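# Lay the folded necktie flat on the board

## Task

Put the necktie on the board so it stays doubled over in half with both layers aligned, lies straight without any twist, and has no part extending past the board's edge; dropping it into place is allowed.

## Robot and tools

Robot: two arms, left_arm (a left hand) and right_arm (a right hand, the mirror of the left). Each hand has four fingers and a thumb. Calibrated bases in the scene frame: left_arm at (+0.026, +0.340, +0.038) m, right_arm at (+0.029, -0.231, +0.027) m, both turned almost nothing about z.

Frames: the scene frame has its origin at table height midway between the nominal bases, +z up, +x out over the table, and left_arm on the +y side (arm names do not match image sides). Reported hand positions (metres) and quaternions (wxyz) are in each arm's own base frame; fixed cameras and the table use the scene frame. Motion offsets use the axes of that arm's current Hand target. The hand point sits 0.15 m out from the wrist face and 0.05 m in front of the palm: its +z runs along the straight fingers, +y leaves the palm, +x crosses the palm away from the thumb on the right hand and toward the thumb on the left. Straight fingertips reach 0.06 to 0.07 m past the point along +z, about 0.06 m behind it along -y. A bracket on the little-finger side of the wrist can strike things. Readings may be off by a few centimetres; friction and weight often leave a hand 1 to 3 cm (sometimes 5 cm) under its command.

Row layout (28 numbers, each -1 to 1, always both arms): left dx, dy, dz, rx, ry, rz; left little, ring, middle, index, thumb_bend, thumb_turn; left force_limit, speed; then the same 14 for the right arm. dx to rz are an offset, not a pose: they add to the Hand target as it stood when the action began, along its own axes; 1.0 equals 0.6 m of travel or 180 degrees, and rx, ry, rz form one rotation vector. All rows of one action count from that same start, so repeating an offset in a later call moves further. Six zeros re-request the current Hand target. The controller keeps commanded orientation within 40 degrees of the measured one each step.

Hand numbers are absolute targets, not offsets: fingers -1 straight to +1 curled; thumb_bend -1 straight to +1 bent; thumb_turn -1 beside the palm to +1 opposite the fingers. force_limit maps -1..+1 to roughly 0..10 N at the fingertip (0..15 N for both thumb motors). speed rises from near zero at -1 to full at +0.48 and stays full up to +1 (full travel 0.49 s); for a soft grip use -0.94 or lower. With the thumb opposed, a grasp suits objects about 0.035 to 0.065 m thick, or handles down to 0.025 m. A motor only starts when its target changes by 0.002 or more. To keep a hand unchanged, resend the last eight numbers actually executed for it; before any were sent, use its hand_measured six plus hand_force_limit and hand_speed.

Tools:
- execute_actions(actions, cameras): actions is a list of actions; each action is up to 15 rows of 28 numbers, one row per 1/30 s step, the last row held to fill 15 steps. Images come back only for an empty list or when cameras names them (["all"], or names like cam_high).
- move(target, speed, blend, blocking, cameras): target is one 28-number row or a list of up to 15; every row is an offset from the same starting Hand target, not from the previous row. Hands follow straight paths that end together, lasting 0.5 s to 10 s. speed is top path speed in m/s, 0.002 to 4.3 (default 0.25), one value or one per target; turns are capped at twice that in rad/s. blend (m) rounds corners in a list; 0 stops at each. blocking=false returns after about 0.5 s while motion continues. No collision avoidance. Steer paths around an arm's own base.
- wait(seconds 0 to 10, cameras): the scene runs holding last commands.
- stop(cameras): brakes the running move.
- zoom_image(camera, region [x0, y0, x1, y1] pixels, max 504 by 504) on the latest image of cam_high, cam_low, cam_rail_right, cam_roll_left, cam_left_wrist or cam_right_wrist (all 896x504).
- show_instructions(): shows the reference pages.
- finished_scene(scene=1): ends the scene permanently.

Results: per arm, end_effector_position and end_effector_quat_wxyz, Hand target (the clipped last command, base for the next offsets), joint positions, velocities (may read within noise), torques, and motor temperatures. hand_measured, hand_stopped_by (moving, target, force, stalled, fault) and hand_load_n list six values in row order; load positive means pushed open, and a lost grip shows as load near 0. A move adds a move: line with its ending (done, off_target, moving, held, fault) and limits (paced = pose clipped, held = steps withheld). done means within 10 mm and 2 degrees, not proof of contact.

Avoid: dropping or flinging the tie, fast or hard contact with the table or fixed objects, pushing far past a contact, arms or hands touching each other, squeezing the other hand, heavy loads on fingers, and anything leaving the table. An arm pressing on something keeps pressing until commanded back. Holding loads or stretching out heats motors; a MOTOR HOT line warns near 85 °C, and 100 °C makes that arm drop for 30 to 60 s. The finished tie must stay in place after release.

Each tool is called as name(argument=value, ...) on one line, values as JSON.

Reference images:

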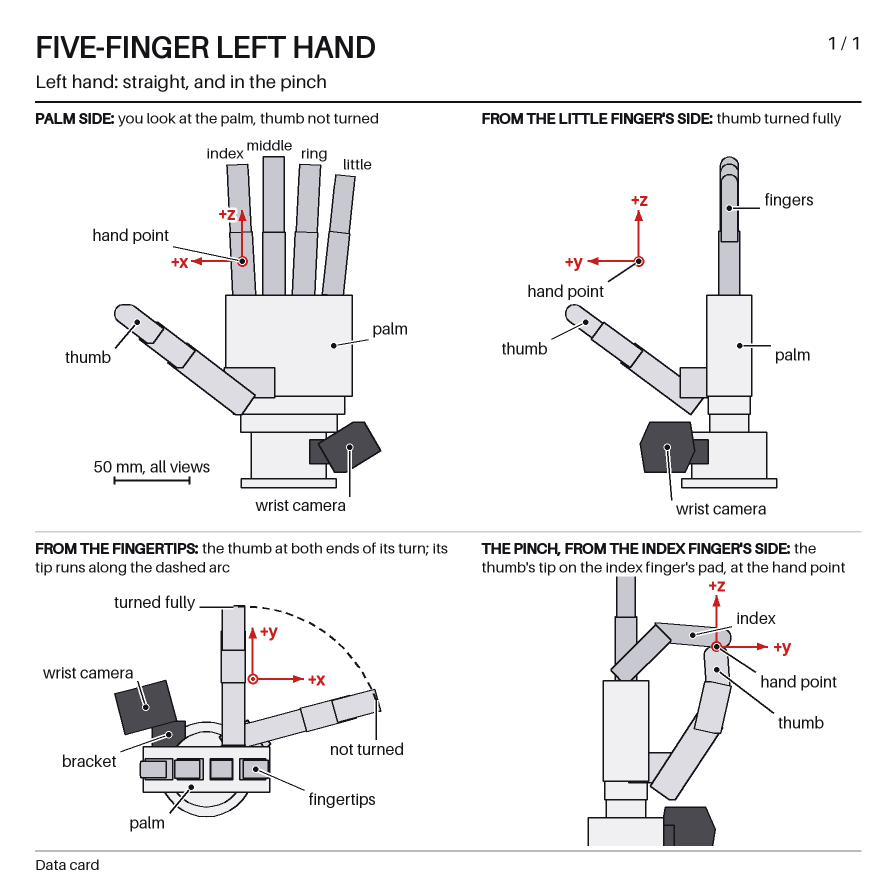

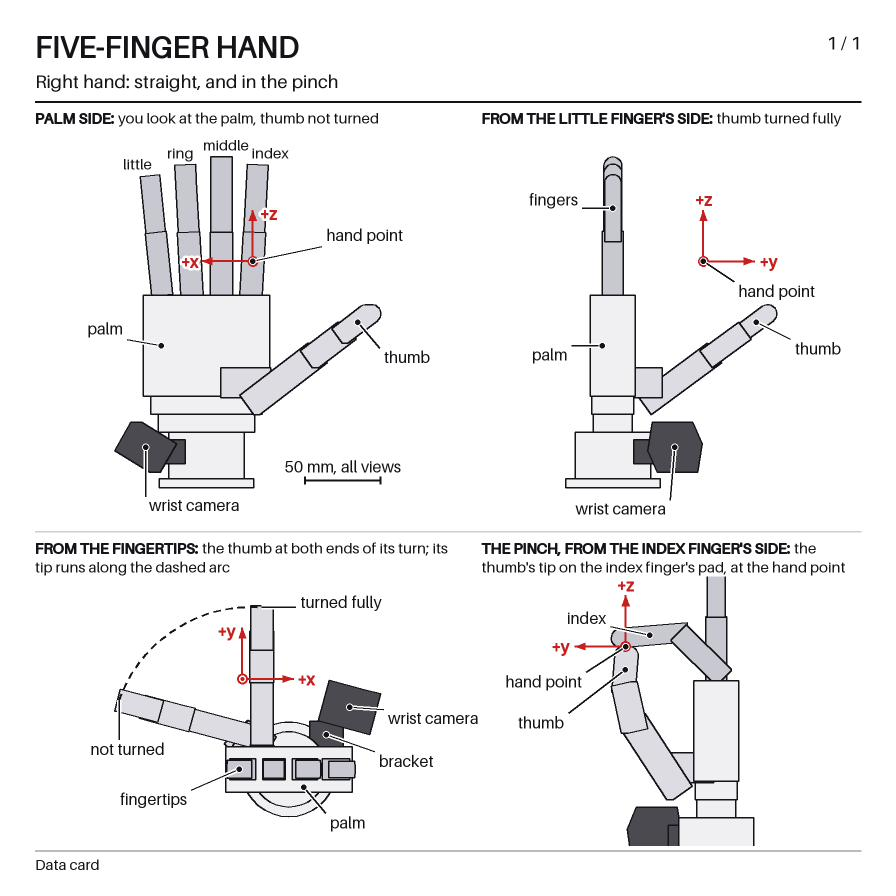

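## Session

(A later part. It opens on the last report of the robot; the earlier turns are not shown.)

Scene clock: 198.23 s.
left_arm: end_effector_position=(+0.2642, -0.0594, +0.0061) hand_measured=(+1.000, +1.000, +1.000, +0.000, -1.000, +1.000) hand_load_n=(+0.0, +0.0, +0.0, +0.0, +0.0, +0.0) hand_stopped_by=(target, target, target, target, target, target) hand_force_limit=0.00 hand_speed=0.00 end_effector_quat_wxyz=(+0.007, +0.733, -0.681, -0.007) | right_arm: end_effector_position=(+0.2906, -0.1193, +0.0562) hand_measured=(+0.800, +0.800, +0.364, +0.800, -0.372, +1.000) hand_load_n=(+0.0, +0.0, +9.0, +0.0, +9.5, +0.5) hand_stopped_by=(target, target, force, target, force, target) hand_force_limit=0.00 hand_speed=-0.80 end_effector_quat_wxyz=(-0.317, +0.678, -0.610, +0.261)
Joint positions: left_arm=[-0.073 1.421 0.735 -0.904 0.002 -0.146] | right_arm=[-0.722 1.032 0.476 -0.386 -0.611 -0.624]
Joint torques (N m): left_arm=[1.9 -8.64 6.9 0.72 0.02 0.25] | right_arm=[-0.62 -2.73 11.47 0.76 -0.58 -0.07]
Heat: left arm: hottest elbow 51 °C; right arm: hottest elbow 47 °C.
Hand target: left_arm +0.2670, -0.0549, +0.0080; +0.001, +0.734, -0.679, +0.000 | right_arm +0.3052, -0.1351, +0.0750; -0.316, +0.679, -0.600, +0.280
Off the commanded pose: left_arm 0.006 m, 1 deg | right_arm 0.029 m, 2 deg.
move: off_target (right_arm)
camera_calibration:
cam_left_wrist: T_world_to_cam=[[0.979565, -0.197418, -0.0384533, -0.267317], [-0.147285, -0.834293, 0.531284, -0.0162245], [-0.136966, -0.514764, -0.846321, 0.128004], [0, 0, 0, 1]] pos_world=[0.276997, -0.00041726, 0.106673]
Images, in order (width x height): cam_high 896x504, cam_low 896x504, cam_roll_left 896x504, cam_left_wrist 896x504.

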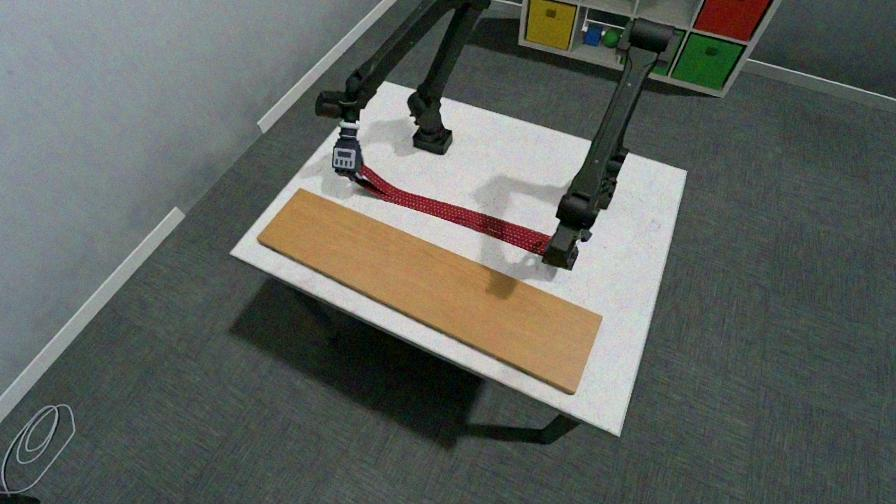

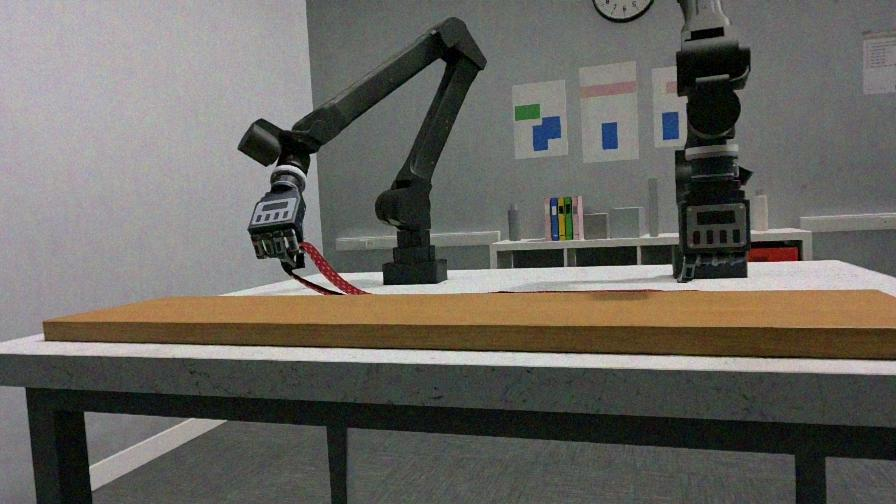

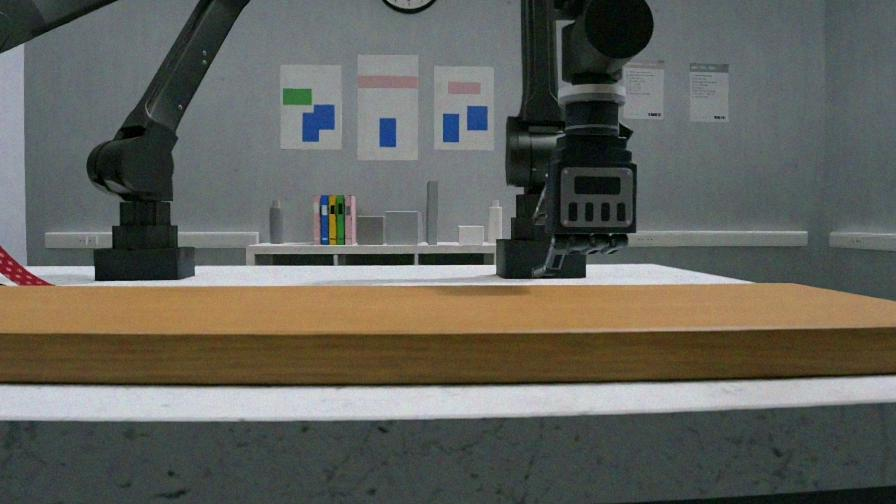

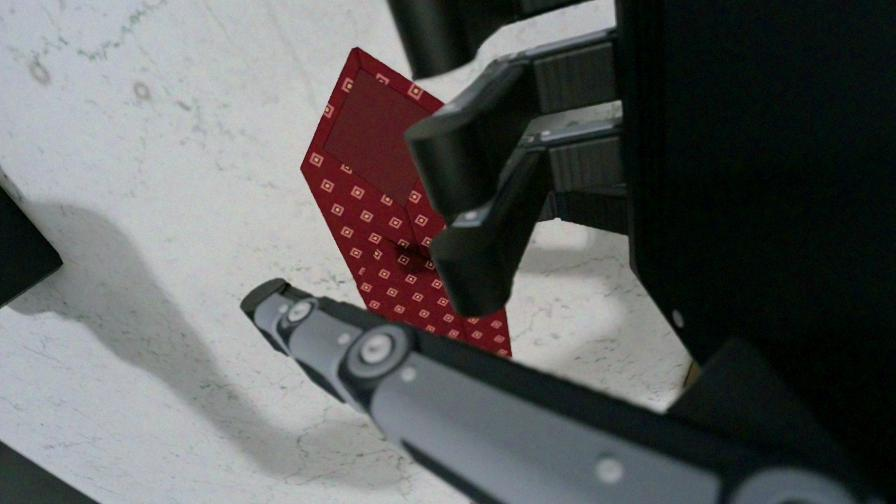

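move(target=[[0.0071,-0.0914,-0.01,0,0,0,1,1,1,0.0,-1,1,0,0, 0,0,0,0,0,0,0.8,0.8,0.8,0.8,0.0,1,0.0,-0.8],[0.9925,-0.0148,-0.01,0,0,0,1,1,1,0.0,-1,1,0,0, 0,0,0,0,0,0,0.8,0.8,0.8,0.8,0.0,1,0.0,-0.8]], speed=[0.08,0.15], blend=[0.01,0], cameras=["cam_high","cam_low","cam_left_wrist"])

zoom_image(camera="cam_low", region=[260, 210, 400, 310])

Scene clock: 207.00 s.
left_arm: end_effector_position=(+0.3220, -0.6376, +0.0268) hand_measured=(+1.000, +1.000, +1.000, +0.000, -1.000, +1.000) hand_load_n=(+0.0, +0.0, +0.0, +0.0, +0.0, +0.0) hand_stopped_by=(target, target, target, target, target, target) hand_force_limit=0.00 hand_speed=0.00 end_effector_quat_wxyz=(+0.002, +0.733, -0.680, +0.004) | right_arm: end_effector_position=(+0.2906, -0.1193, +0.0562) hand_measured=(+0.800, +0.800, +0.364, +0.800, -0.372, +1.000) hand_load_n=(+0.0, +0.0, +8.5, +0.0, +9.5, +1.0) hand_stopped_by=(target, target, force, target, force, target) hand_force_limit=0.00 hand_speed=-0.80 end_effector_quat_wxyz=(-0.317, +0.678, -0.610, +0.261)
Joint positions: left_arm=[-1.007 2.335 2.173 -1.4 0.002 -1.082] | right_arm=[-0.722 1.032 0.476 -0.386 -0.611 -0.624]
Joint torques (N m): left_arm=[0.15 -18.84 12.29 -0.02 0.03 0.01] | right_arm=[-0.67 -4.48 11.45 0.68 -0.54 -0.08]
Heat: left arm: hottest elbow 50 °C; right arm: hottest elbow 48 °C.
Hand target: left_arm +0.3216, -0.6479, +0.0149; +0.001, +0.734, -0.679, +0.000 | right_arm +0.3052, -0.1351, +0.0750; -0.316, +0.679, -0.600, +0.280
Off the commanded pose: left_arm 0.016 m, 0 deg | right_arm 0.029 m, 2 deg.
move: off_target (left_arm, right_arm)
camera_calibration:
cam_left_wrist: T_world_to_cam=[[0.980526, -0.195744, -0.0159313, -0.437241], [-0.157091, -0.830411, 0.534547, -0.495524], [-0.117864, -0.521634, -0.844989, -0.154752], [0, 0, 0, 1]] pos_world=[0.332644, -0.5778, 0.127151]
Images, in order (width x height): cam_high 896x504, cam_low 896x504, cam_left_wrist 896x504.

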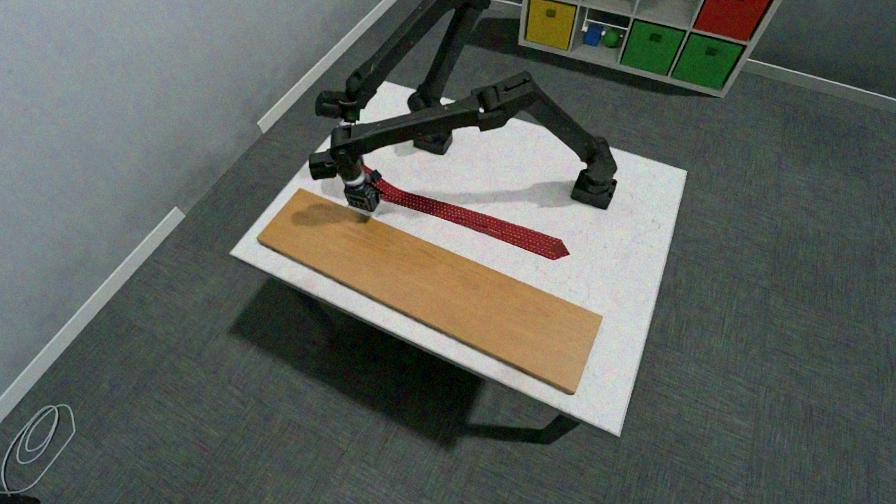

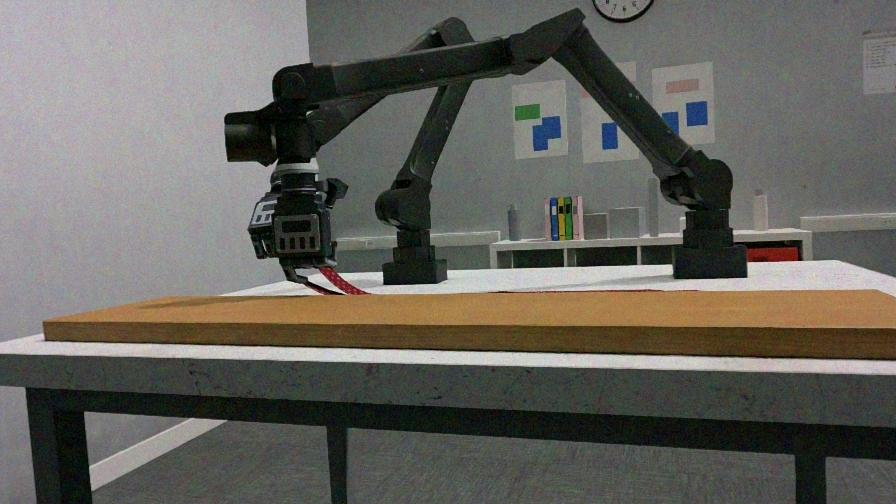

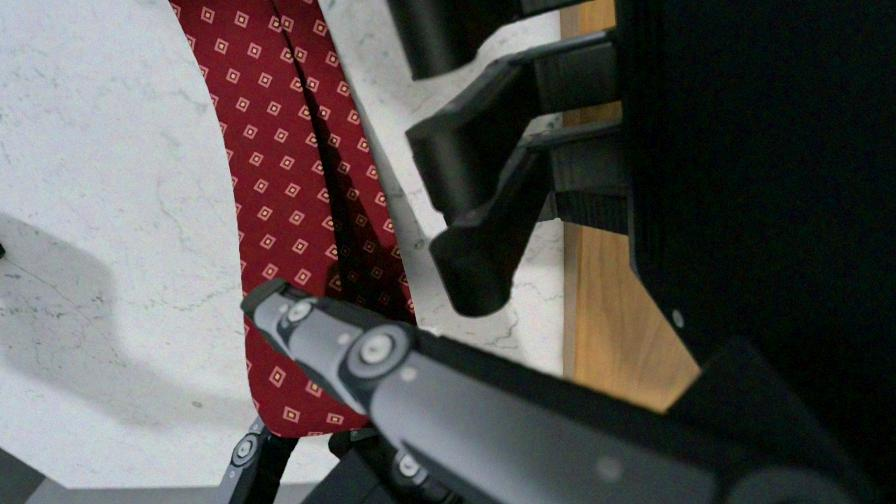

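Scaled by 3.600 from the camera's 896x504 image, which has a finer 1280x720 frame.

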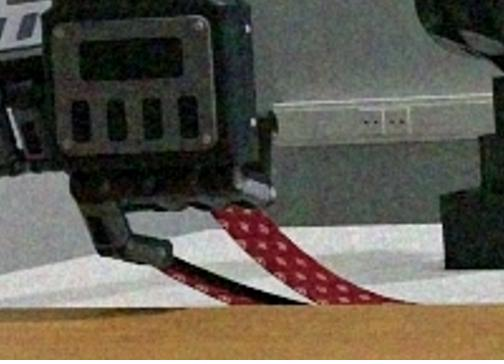

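move(target=[0,0,0.027,0,0,0,1,1,1,0.0,-1,1,0,0, 0,0,0,0,0,0,0.8,0.8,0.8,0.8,0.0,1,0.0,-0.8], speed=0.06, cameras=["cam_low"])

zoom_image(camera="cam_low", region=[270, 230, 370, 310])

Scene clock: 208.40 s.
left_arm: end_effector_position=(+0.3234, -0.6397, +0.0178) hand_measured=(+1.000, +1.000, +1.000, +0.000, -1.000, +1.000) hand_load_n=(+0.0, +0.0, +0.0, +0.0, +0.0, +0.0) hand_stopped_by=(target, target, target, target, target, target) hand_force_limit=0.00 hand_speed=0.00 end_effector_quat_wxyz=(+0.002, +0.733, -0.680, +0.004) | right_arm: end_effector_position=(+0.2906, -0.1193, +0.0562) hand_measured=(+0.800, +0.800, +0.364, +0.800, -0.372, +1.000) hand_load_n=(+0.0, +0.5, +8.5, +0.5, +9.5, +1.0) hand_stopped_by=(target, target, force, target, force, target) hand_force_limit=0.00 hand_speed=-0.80 end_effector_quat_wxyz=(-0.317, +0.678, -0.610, +0.261)
Joint positions: left_arm=[-1.007 2.348 2.173 -1.385 0.002 -1.082] | right_arm=[-0.722 1.032 0.476 -0.386 -0.611 -0.624]
Joint torques (N m): left_arm=[0.09 -19.08 10.62 0.79 0.02 0.01] | right_arm=[-0.09 -2.9 11.58 0.84 -0.58 -0.15]
Heat: left arm: hottest elbow 50 °C; right arm: hottest elbow 48 °C.
Hand target: left_arm +0.3216, -0.6479, -0.0014; +0.001, +0.734, -0.679, +0.000 | right_arm +0.3052, -0.1351, +0.0750; -0.316, +0.679, -0.600, +0.280
Off the commanded pose: left_arm 0.021 m, 0 deg | right_arm 0.029 m, 2 deg.
move: off_target (left_arm, right_arm)
Images, in order (width x height): cam_low 896x504.

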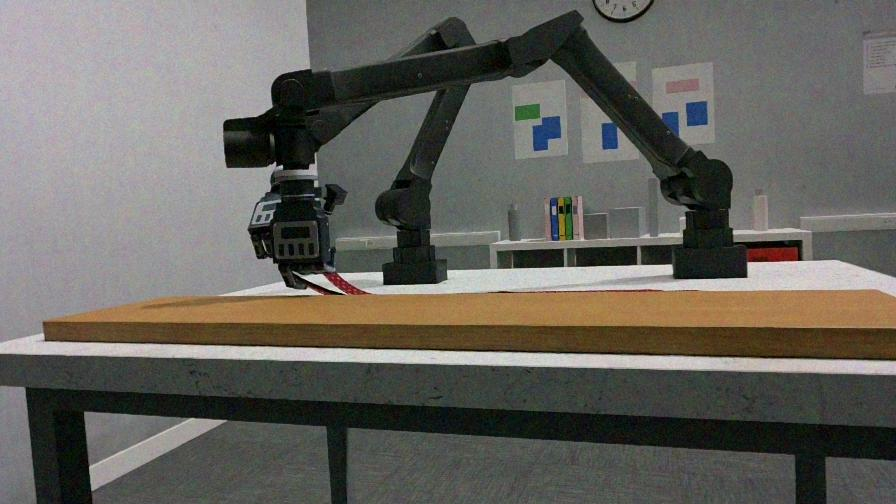

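Scaled by 5.040 from the camera's 896x504 image, which has a finer 1280x720 frame.

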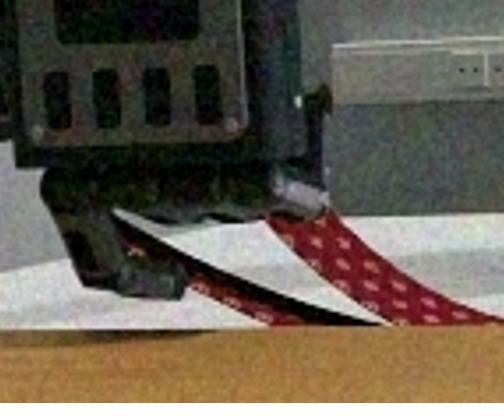

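move(target=[0,0,0.02,0,0,0,1,1,1,0.0,-1,1,0,0, 0,0,0,0,0,0,0.8,0.8,0.8,0.8,0.0,1,0.0,-0.8], speed=0.06, cameras=["cam_low"])

zoom_image(camera="cam_low", region=[270, 230, 370, 310])

Scene clock: 209.80 s.
left_arm: end_effector_position=(+0.3263, -0.6443, +0.0124) hand_measured=(+1.000, +1.000, +1.000, +0.000, -1.000, +1.000) hand_load_n=(+0.0, +0.0, +0.0, +0.0, +0.0, +0.0) hand_stopped_by=(target, target, target, target, target, target) hand_force_limit=0.00 hand_speed=0.00 end_effector_quat_wxyz=(+0.004, +0.733, -0.680, +0.012) | right_arm: end_effector_position=(+0.2906, -0.1193, +0.0562) hand_measured=(+0.800, +0.800, +0.364, +0.800, -0.372, +1.000) hand_load_n=(+0.0, +0.0, +8.5, +0.5, +9.5, +0.5) hand_stopped_by=(target, target, force, target, force, target) hand_force_limit=0.00 hand_speed=-0.80 end_effector_quat_wxyz=(-0.317, +0.678, -0.610, +0.261)
Joint positions: left_arm=[-1.007 2.356 2.173 -1.362 0.002 -1.082] | right_arm=[-0.722 1.032 0.476 -0.386 -0.611 -0.624]
Joint torques (N m): left_arm=[0.09 -19.02 9.42 0.85 0.02 0.01] | right_arm=[-0.85 -3.25 11.32 0.69 -0.56 -0.08]
Heat: left arm: hottest elbow 51 °C; right arm: hottest elbow 48 °C.
Hand target: left_arm +0.3216, -0.6480, -0.0133; +0.001, +0.734, -0.679, +0.000 | right_arm +0.3052, -0.1351, +0.0750; -0.316, +0.679, -0.600, +0.280
Off the commanded pose: left_arm 0.026 m, 1 deg | right_arm 0.029 m, 2 deg.
move: off_target (left_arm, right_arm)
Images, in order (width x height): cam_low 896x504.

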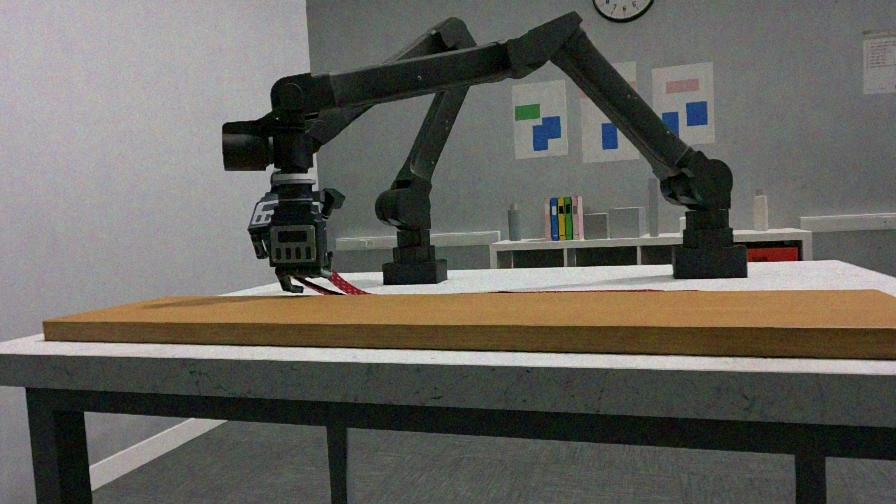

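Scaled by 5.040 from the camera's 896x504 image, which has a finer 1280x720 frame.

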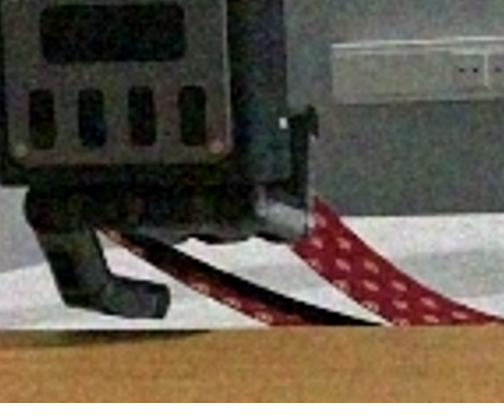

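move(target=[-0.0027,0.1215,-0.037,0,0,0,1,1,1,0.0,-1,1,0,0, 0,0,0,0,0,0,0.8,0.8,0.8,0.8,0.0,1,0.0,-0.8], speed=0.05, cameras=["cam_low","cam_left_wrist"])

zoom_image(camera="cam_low", region=[270, 230, 370, 310])

Scene clock: 212.37 s.
left_arm: end_effector_position=(+0.2552, -0.6453, +0.0004) hand_measured=(+1.000, +1.000, +1.000, +0.000, -1.000, +1.000) hand_load_n=(+0.0, +0.0, +0.5, +0.0, +0.0, +0.0) hand_stopped_by=(target, target, target, target, target, target) hand_force_limit=0.00 hand_speed=0.00 end_effector_quat_wxyz=(-0.002, +0.734, -0.679, -0.010) | right_arm: end_effector_position=(+0.2906, -0.1193, +0.0562) hand_measured=(+0.800, +0.800, +0.364, +0.800, -0.372, +1.000) hand_load_n=(+0.0, +0.0, +8.5, +0.0, +9.5, +0.5) hand_stopped_by=(target, target, force, target, force, target) hand_force_limit=0.00 hand_speed=-0.80 end_effector_quat_wxyz=(-0.317, +0.678, -0.610, +0.261)
Joint positions: left_arm=[-1.095 2.29 2.02 -1.32 0.002 -1.174] | right_arm=[-0.722 1.032 0.476 -0.386 -0.611 -0.624]
Joint torques (N m): left_arm=[-0.26 -22.36 8.59 0.73 0.04 -0.01] | right_arm=[-0.5 -2.78 11.59 0.53 -0.56 -0.1]
Heat: left arm: hottest elbow 50 °C; right arm: hottest elbow 48 °C.
Hand target: left_arm +0.2486, -0.6519, +0.0089; +0.001, +0.734, -0.679, +0.000 | right_arm +0.3052, -0.1352, +0.0750; -0.316, +0.679, -0.600, +0.280
Off the commanded pose: left_arm 0.013 m, 1 deg | right_arm 0.029 m, 2 deg.
move: off_target (left_arm, right_arm)
camera_calibration:
cam_left_wrist: T_world_to_cam=[[0.98095, -0.191322, -0.0336594, -0.370827], [-0.146856, -0.843779, 0.516207, -0.509524], [-0.127163, -0.50143, -0.855802, -0.173484], [0, 0, 0, 1]] pos_world=[0.266875, -0.587863, 0.10207]
Images, in order (width x height): cam_low 896x504, cam_left_wrist 896x504.

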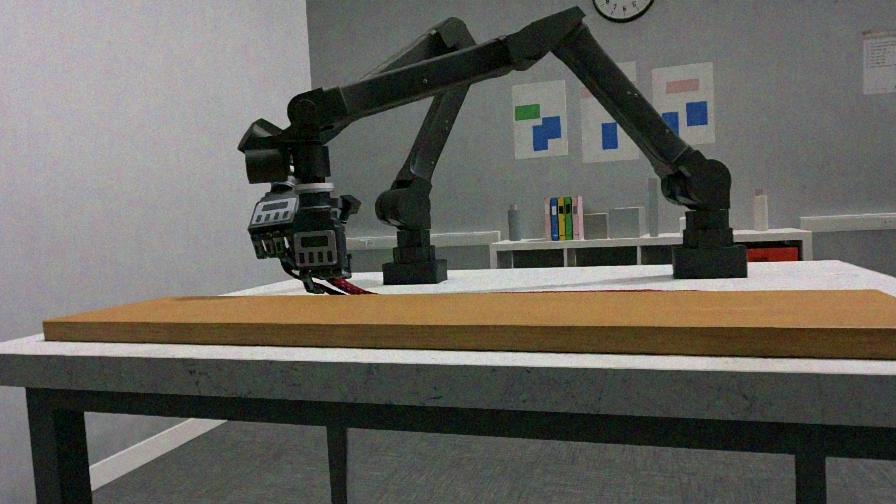

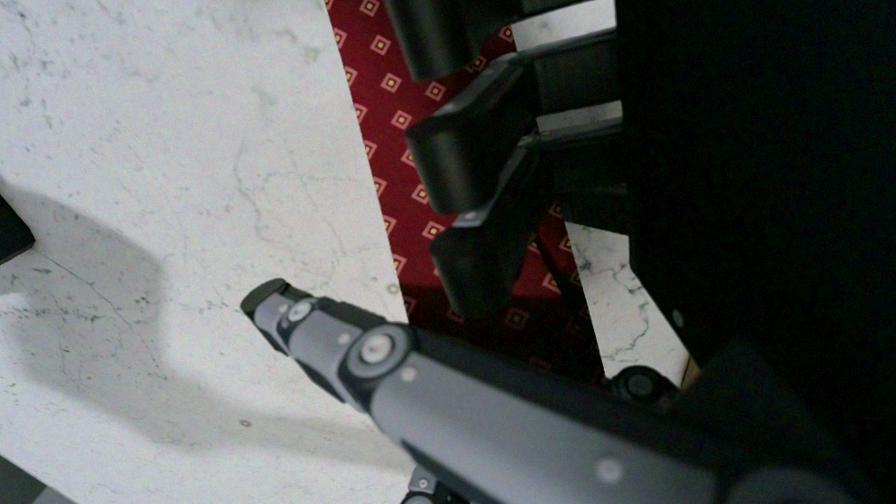

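Scaled by 5.040 from the camera's 896x504 image, which has a finer 1280x720 frame.

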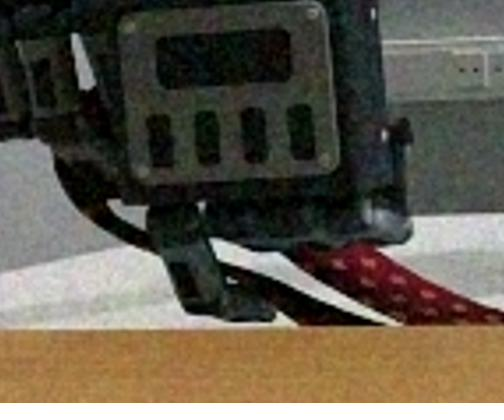

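move(target=[[-0.3939,-0.0279,0.0007,0,0,0,1,1,1,0.0,-1,1,0,0, 0,0,0,0,0,0,0.8,0.8,0.8,0.8,0.0,1,0.0,-0.8],[-0.669,-0.0376,0,0,0,0,1,1,1,0.0,-1,1,0,0, 0,0,0,0,0,0,0.8,0.8,0.8,0.8,0.0,1,0.0,-0.8]], speed=0.08, blend=[0.02,0], cameras=["cam_high","cam_low","cam_left_wrist"])

zoom_image(camera="cam_low", region=[400, 220, 600, 310])

Scene clock: 219.33 s.
left_arm: end_effector_position=(+0.2360, -0.2536, +0.0054) hand_measured=(+1.000, +1.000, +1.000, +0.000, -1.000, +1.000) hand_load_n=(+0.5, +0.0, +0.0, +0.0, +0.0, +0.0) hand_stopped_by=(target, target, target, target, target, target) hand_force_limit=0.00 hand_speed=0.00 end_effector_quat_wxyz=(+0.002, +0.733, -0.680, -0.007) | right_arm: end_effector_position=(+0.2900, -0.1174, +0.0562) hand_measured=(+0.800, +0.800, +0.364, +0.800, -0.372, +1.000) hand_load_n=(+0.0, +0.0, +8.0, +0.0, +9.5, +1.0) hand_stopped_by=(target, target, force, target, force, target) hand_force_limit=0.00 hand_speed=-0.80 end_effector_quat_wxyz=(-0.320, +0.678, -0.610, +0.257)
Joint positions: left_arm=[-0.637 1.524 0.849 -0.91 0.002 -0.711] | right_arm=[-0.722 1.034 0.477 -0.392 -0.617 -0.624]
Joint torques (N m): left_arm=[1.9 -10.34 6.87 0.64 0.01 0.27] | right_arm=[-0.26 -3.08 11.17 0.69 -0.32 -0.05]
Heat: left arm: hottest elbow 49 °C; right arm: hottest elbow 49 °C.
Hand target: left_arm +0.2404, -0.2499, +0.0082; +0.001, +0.734, -0.679, +0.000 | right_arm +0.3052, -0.1351, +0.0751; -0.316, +0.679, -0.600, +0.280
Off the commanded pose: left_arm 0.006 m, 1 deg | right_arm 0.030 m, 3 deg.
move: off_target (right_arm)
camera_calibration:
cam_left_wrist: T_world_to_cam=[[0.979981, -0.196076, -0.0345156, -0.27786], [-0.149282, -0.838388, 0.524234, -0.182618], [-0.131727, -0.508587, -0.850875, 0.0238888], [0, 0, 0, 1]] pos_world=[0.248183, -0.195437, 0.10647]
Images, in order (width x height): cam_high 896x504, cam_low 896x504, cam_left_wrist 896x504.

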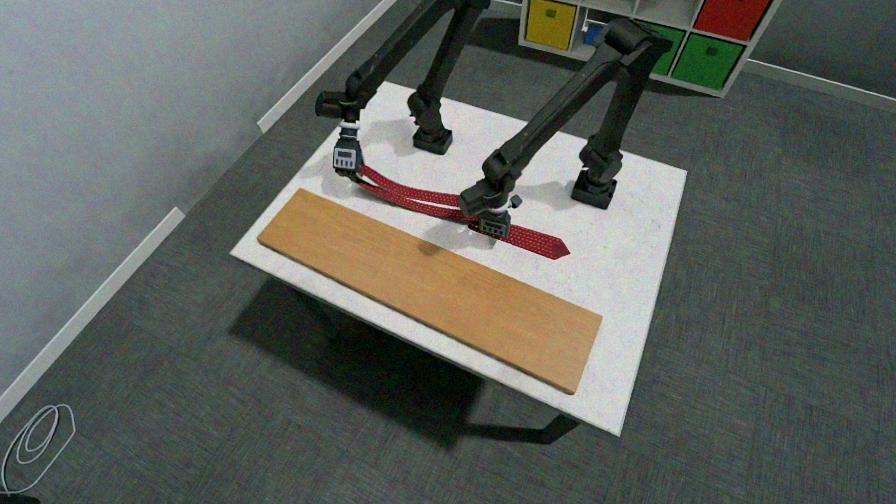

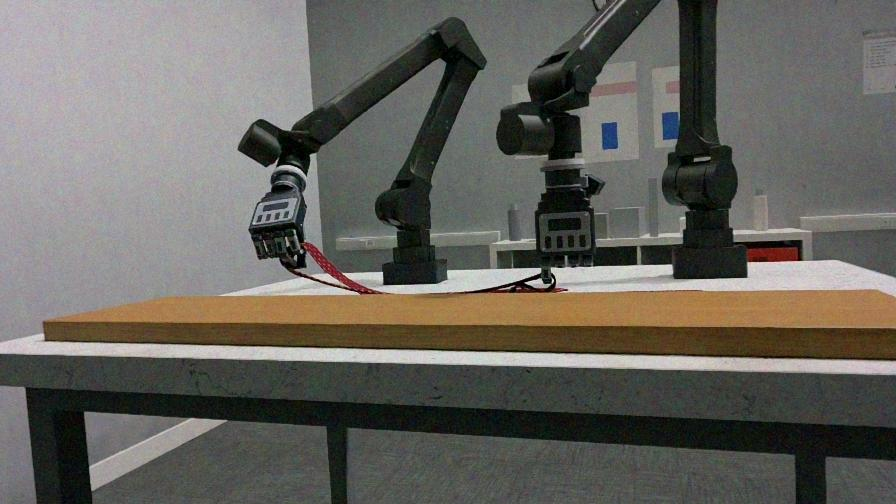

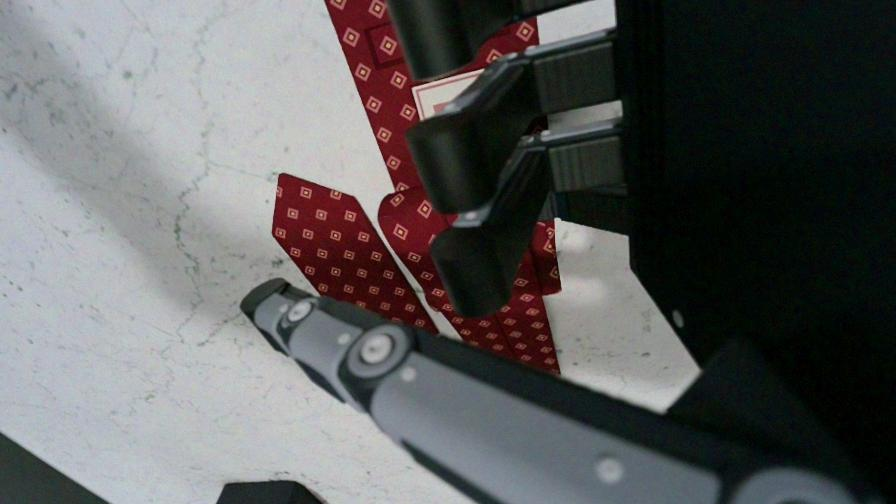

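Scaled by 2.520 from the camera's 896x504 image, which has a finer 1280x720 frame.

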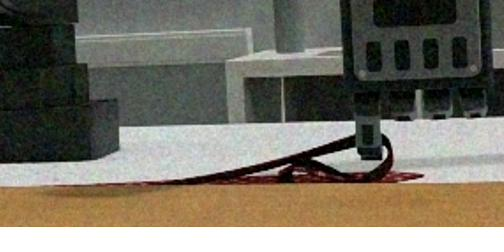

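zoom_image(camera="cam_high", region=[330, 140, 580, 270])

zoom_image(camera="cam_left_wrist", region=[200, 0, 620, 400])

zoom_image(camera="cam_low", region=[480, 250, 600, 300])

Scaled by 2.016 from the camera's 896x504 image, which has a finer 1280x720 frame.

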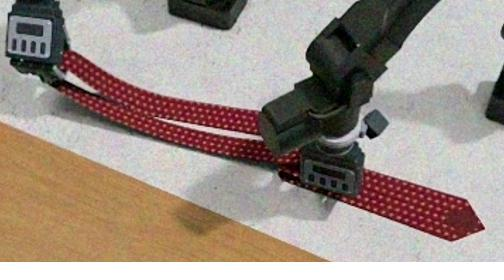

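Scaled by 1.200 from the camera's 896x504 image, which has a finer 1280x720 frame.

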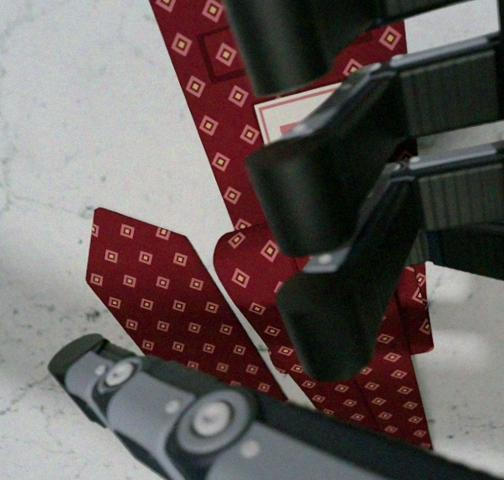

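Scaled by 4.200 from the camera's 896x504 image, which has a finer 1280x720 frame.

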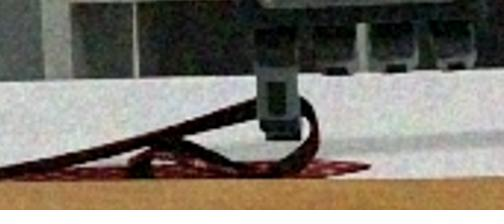

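execute_actions(actions=[])

zoom_image(camera="cam_right_wrist", region=[250, 0, 650, 400])

zoom_image(camera="cam_rail_right", region=[220, 380, 400, 504])

zoom_image(camera="cam_low", region=[240, 180, 400, 310])

Scene clock: 227.77 s.
left_arm: end_effector_position=(+0.2360, -0.2536, +0.0054) hand_measured=(+1.000, +1.000, +1.000, +0.000, -1.000, +1.000) hand_load_n=(+0.0, +0.0, +0.0, +0.0, -0.5, +0.0) hand_stopped_by=(target, target, target, target, target, target) hand_force_limit=0.00 hand_speed=0.00 end_effector_quat_wxyz=(+0.002, +0.733, -0.681, -0.007) | right_arm: end_effector_position=(+0.2900, -0.1174, +0.0562) hand_measured=(+0.800, +0.800, +0.364, +0.800, -0.372, +1.000) hand_load_n=(+0.0, +0.0, +8.5, +0.0, +9.0, +0.5) hand_stopped_by=(target, target, force, target, force, target) hand_force_limit=0.00 hand_speed=-0.80 end_effector_quat_wxyz=(-0.320, +0.678, -0.610, +0.257)
Joint positions: left_arm=[-0.637 1.524 0.849 -0.91 0.002 -0.711] | right_arm=[-0.722 1.034 0.477 -0.392 -0.617 -0.624]
Joint velocities: within noise
Joint torques (N m): left_arm=[1.9 -10.34 6.89 0.62 0.01 0.26] | right_arm=[-0.56 -3.37 11.4 1.02 -0.26 -0.09]
Motor temperatures (°C): left_arm=[33 32 48 27 29 30] | right_arm=[28 28 49 29 30 29]
Heat: left arm: hottest elbow 48 °C; right arm: hottest elbow 49 °C.
Hand target: left_arm +0.2404, -0.2499, +0.0082; +0.001, +0.734, -0.679, +0.000 | right_arm +0.3052, -0.1351, +0.0751; -0.316, +0.679, -0.600, +0.280
Off the commanded pose: left_arm 0.006 m, 1 deg | right_arm 0.030 m, 3 deg.
camera_calibration:
cam_left_wrist: T_world_to_cam=[[0.979836, -0.196795, -0.0345332, -0.277943], [-0.149887, -0.838276, 0.524239, -0.182362], [-0.132116, -0.508493, -0.85087, 0.0240545], [0, 0, 0, 1]] pos_world=[0.248183, -0.195336, 0.10647]
cam_right_wrist: T_world_to_cam=[[-0.600876, -0.342806, -0.722103, 0.172397], [-0.653961, 0.7303, 0.197477, 0.260611], [0.459655, 0.590886, -0.663001, 0.0865748], [0, 0, 0, 1]] pos_world=[0.234224, -0.182381, 0.130423]

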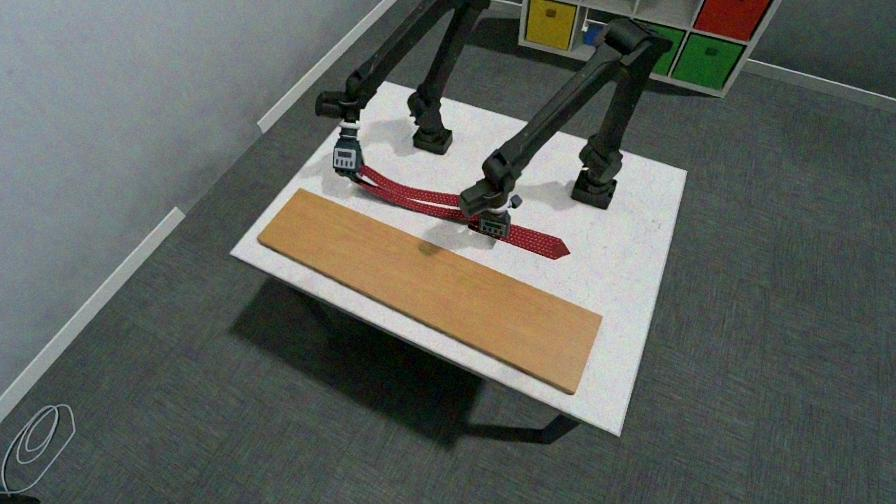

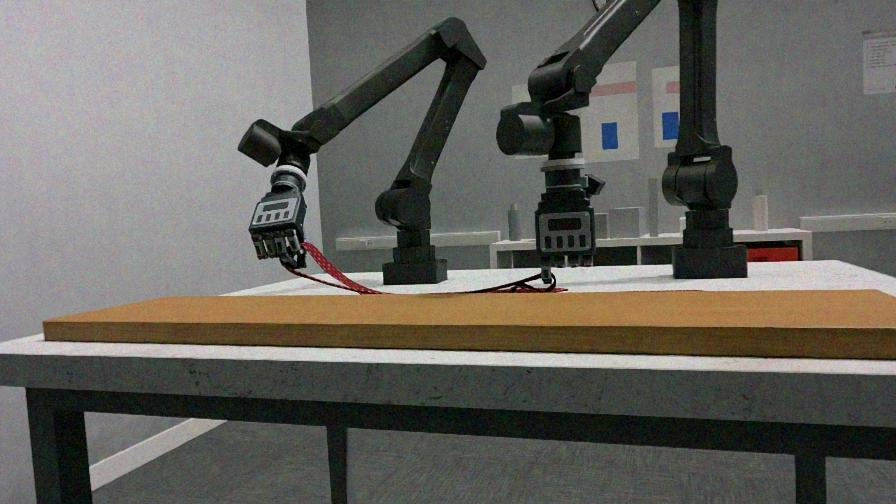

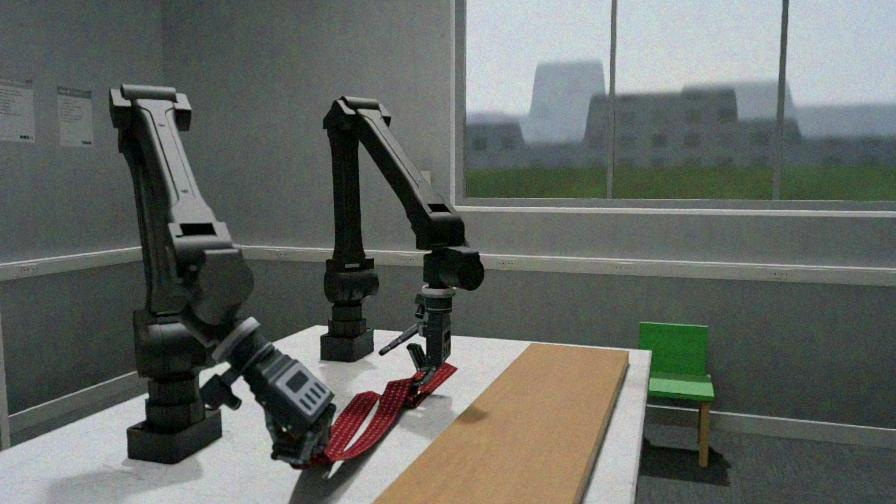

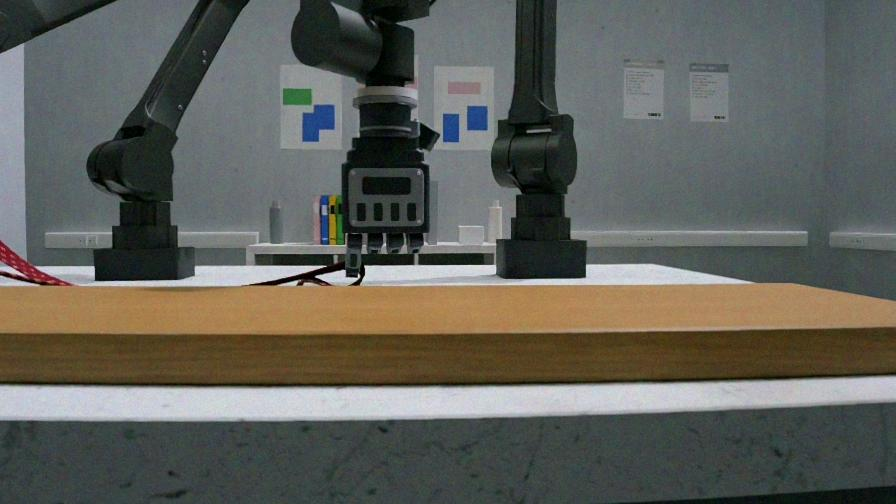

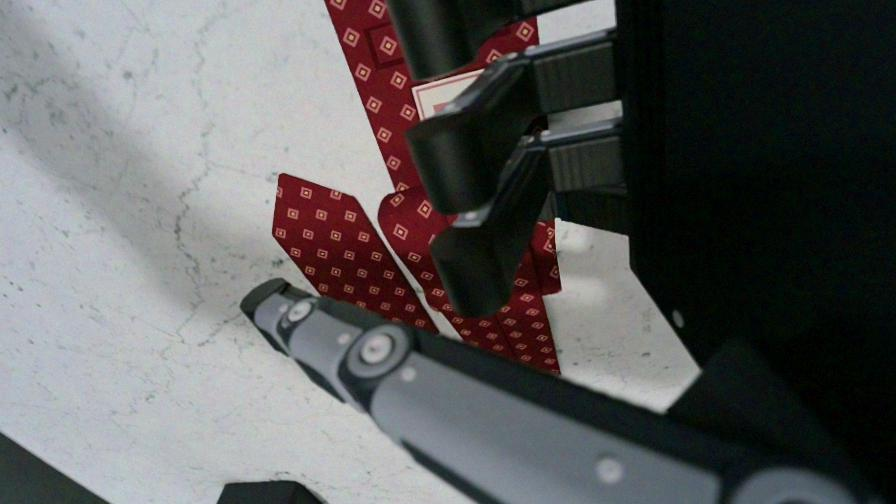

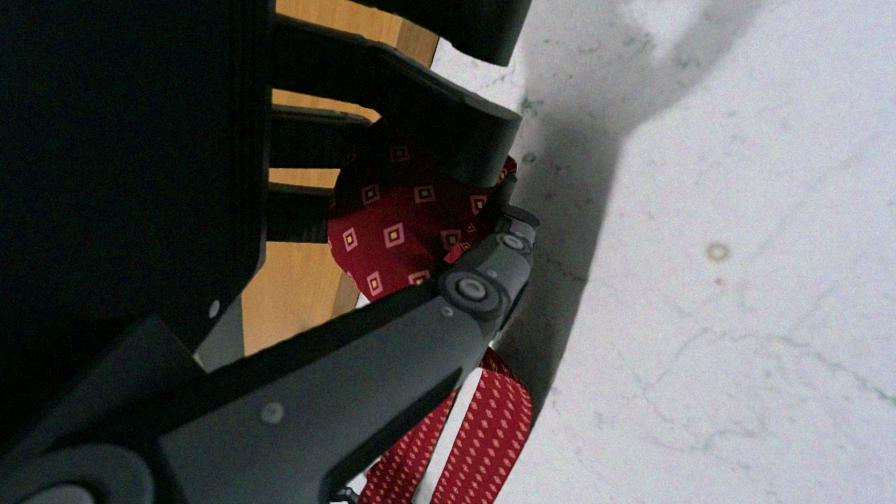

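Scaled by 1.260 from the camera's 896x504 image, which has a finer 1280x720 frame.

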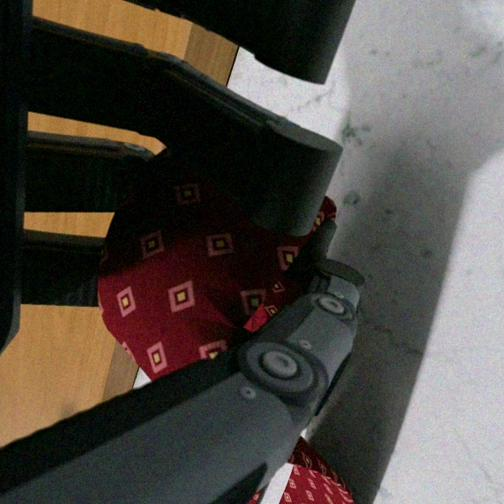

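Scaled by 2.800 from the camera's 896x504 image, which has a finer 1280x720 frame.

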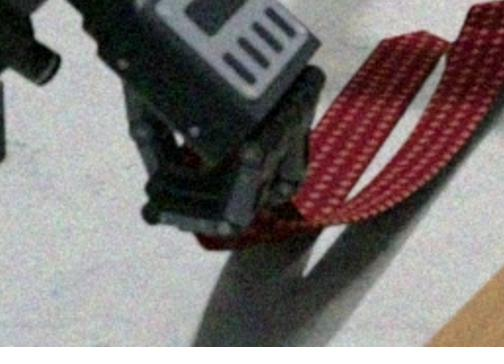

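Scaled by 3.150 from the camera's 896x504 image, which has a finer 1280x720 frame.

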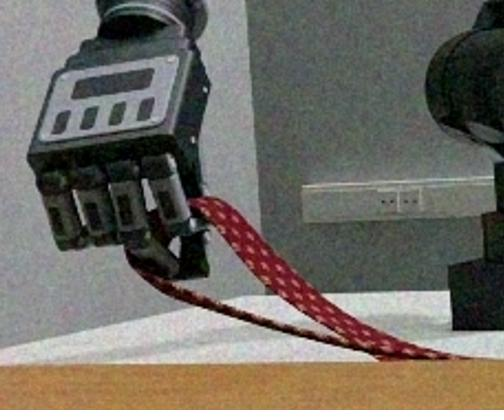

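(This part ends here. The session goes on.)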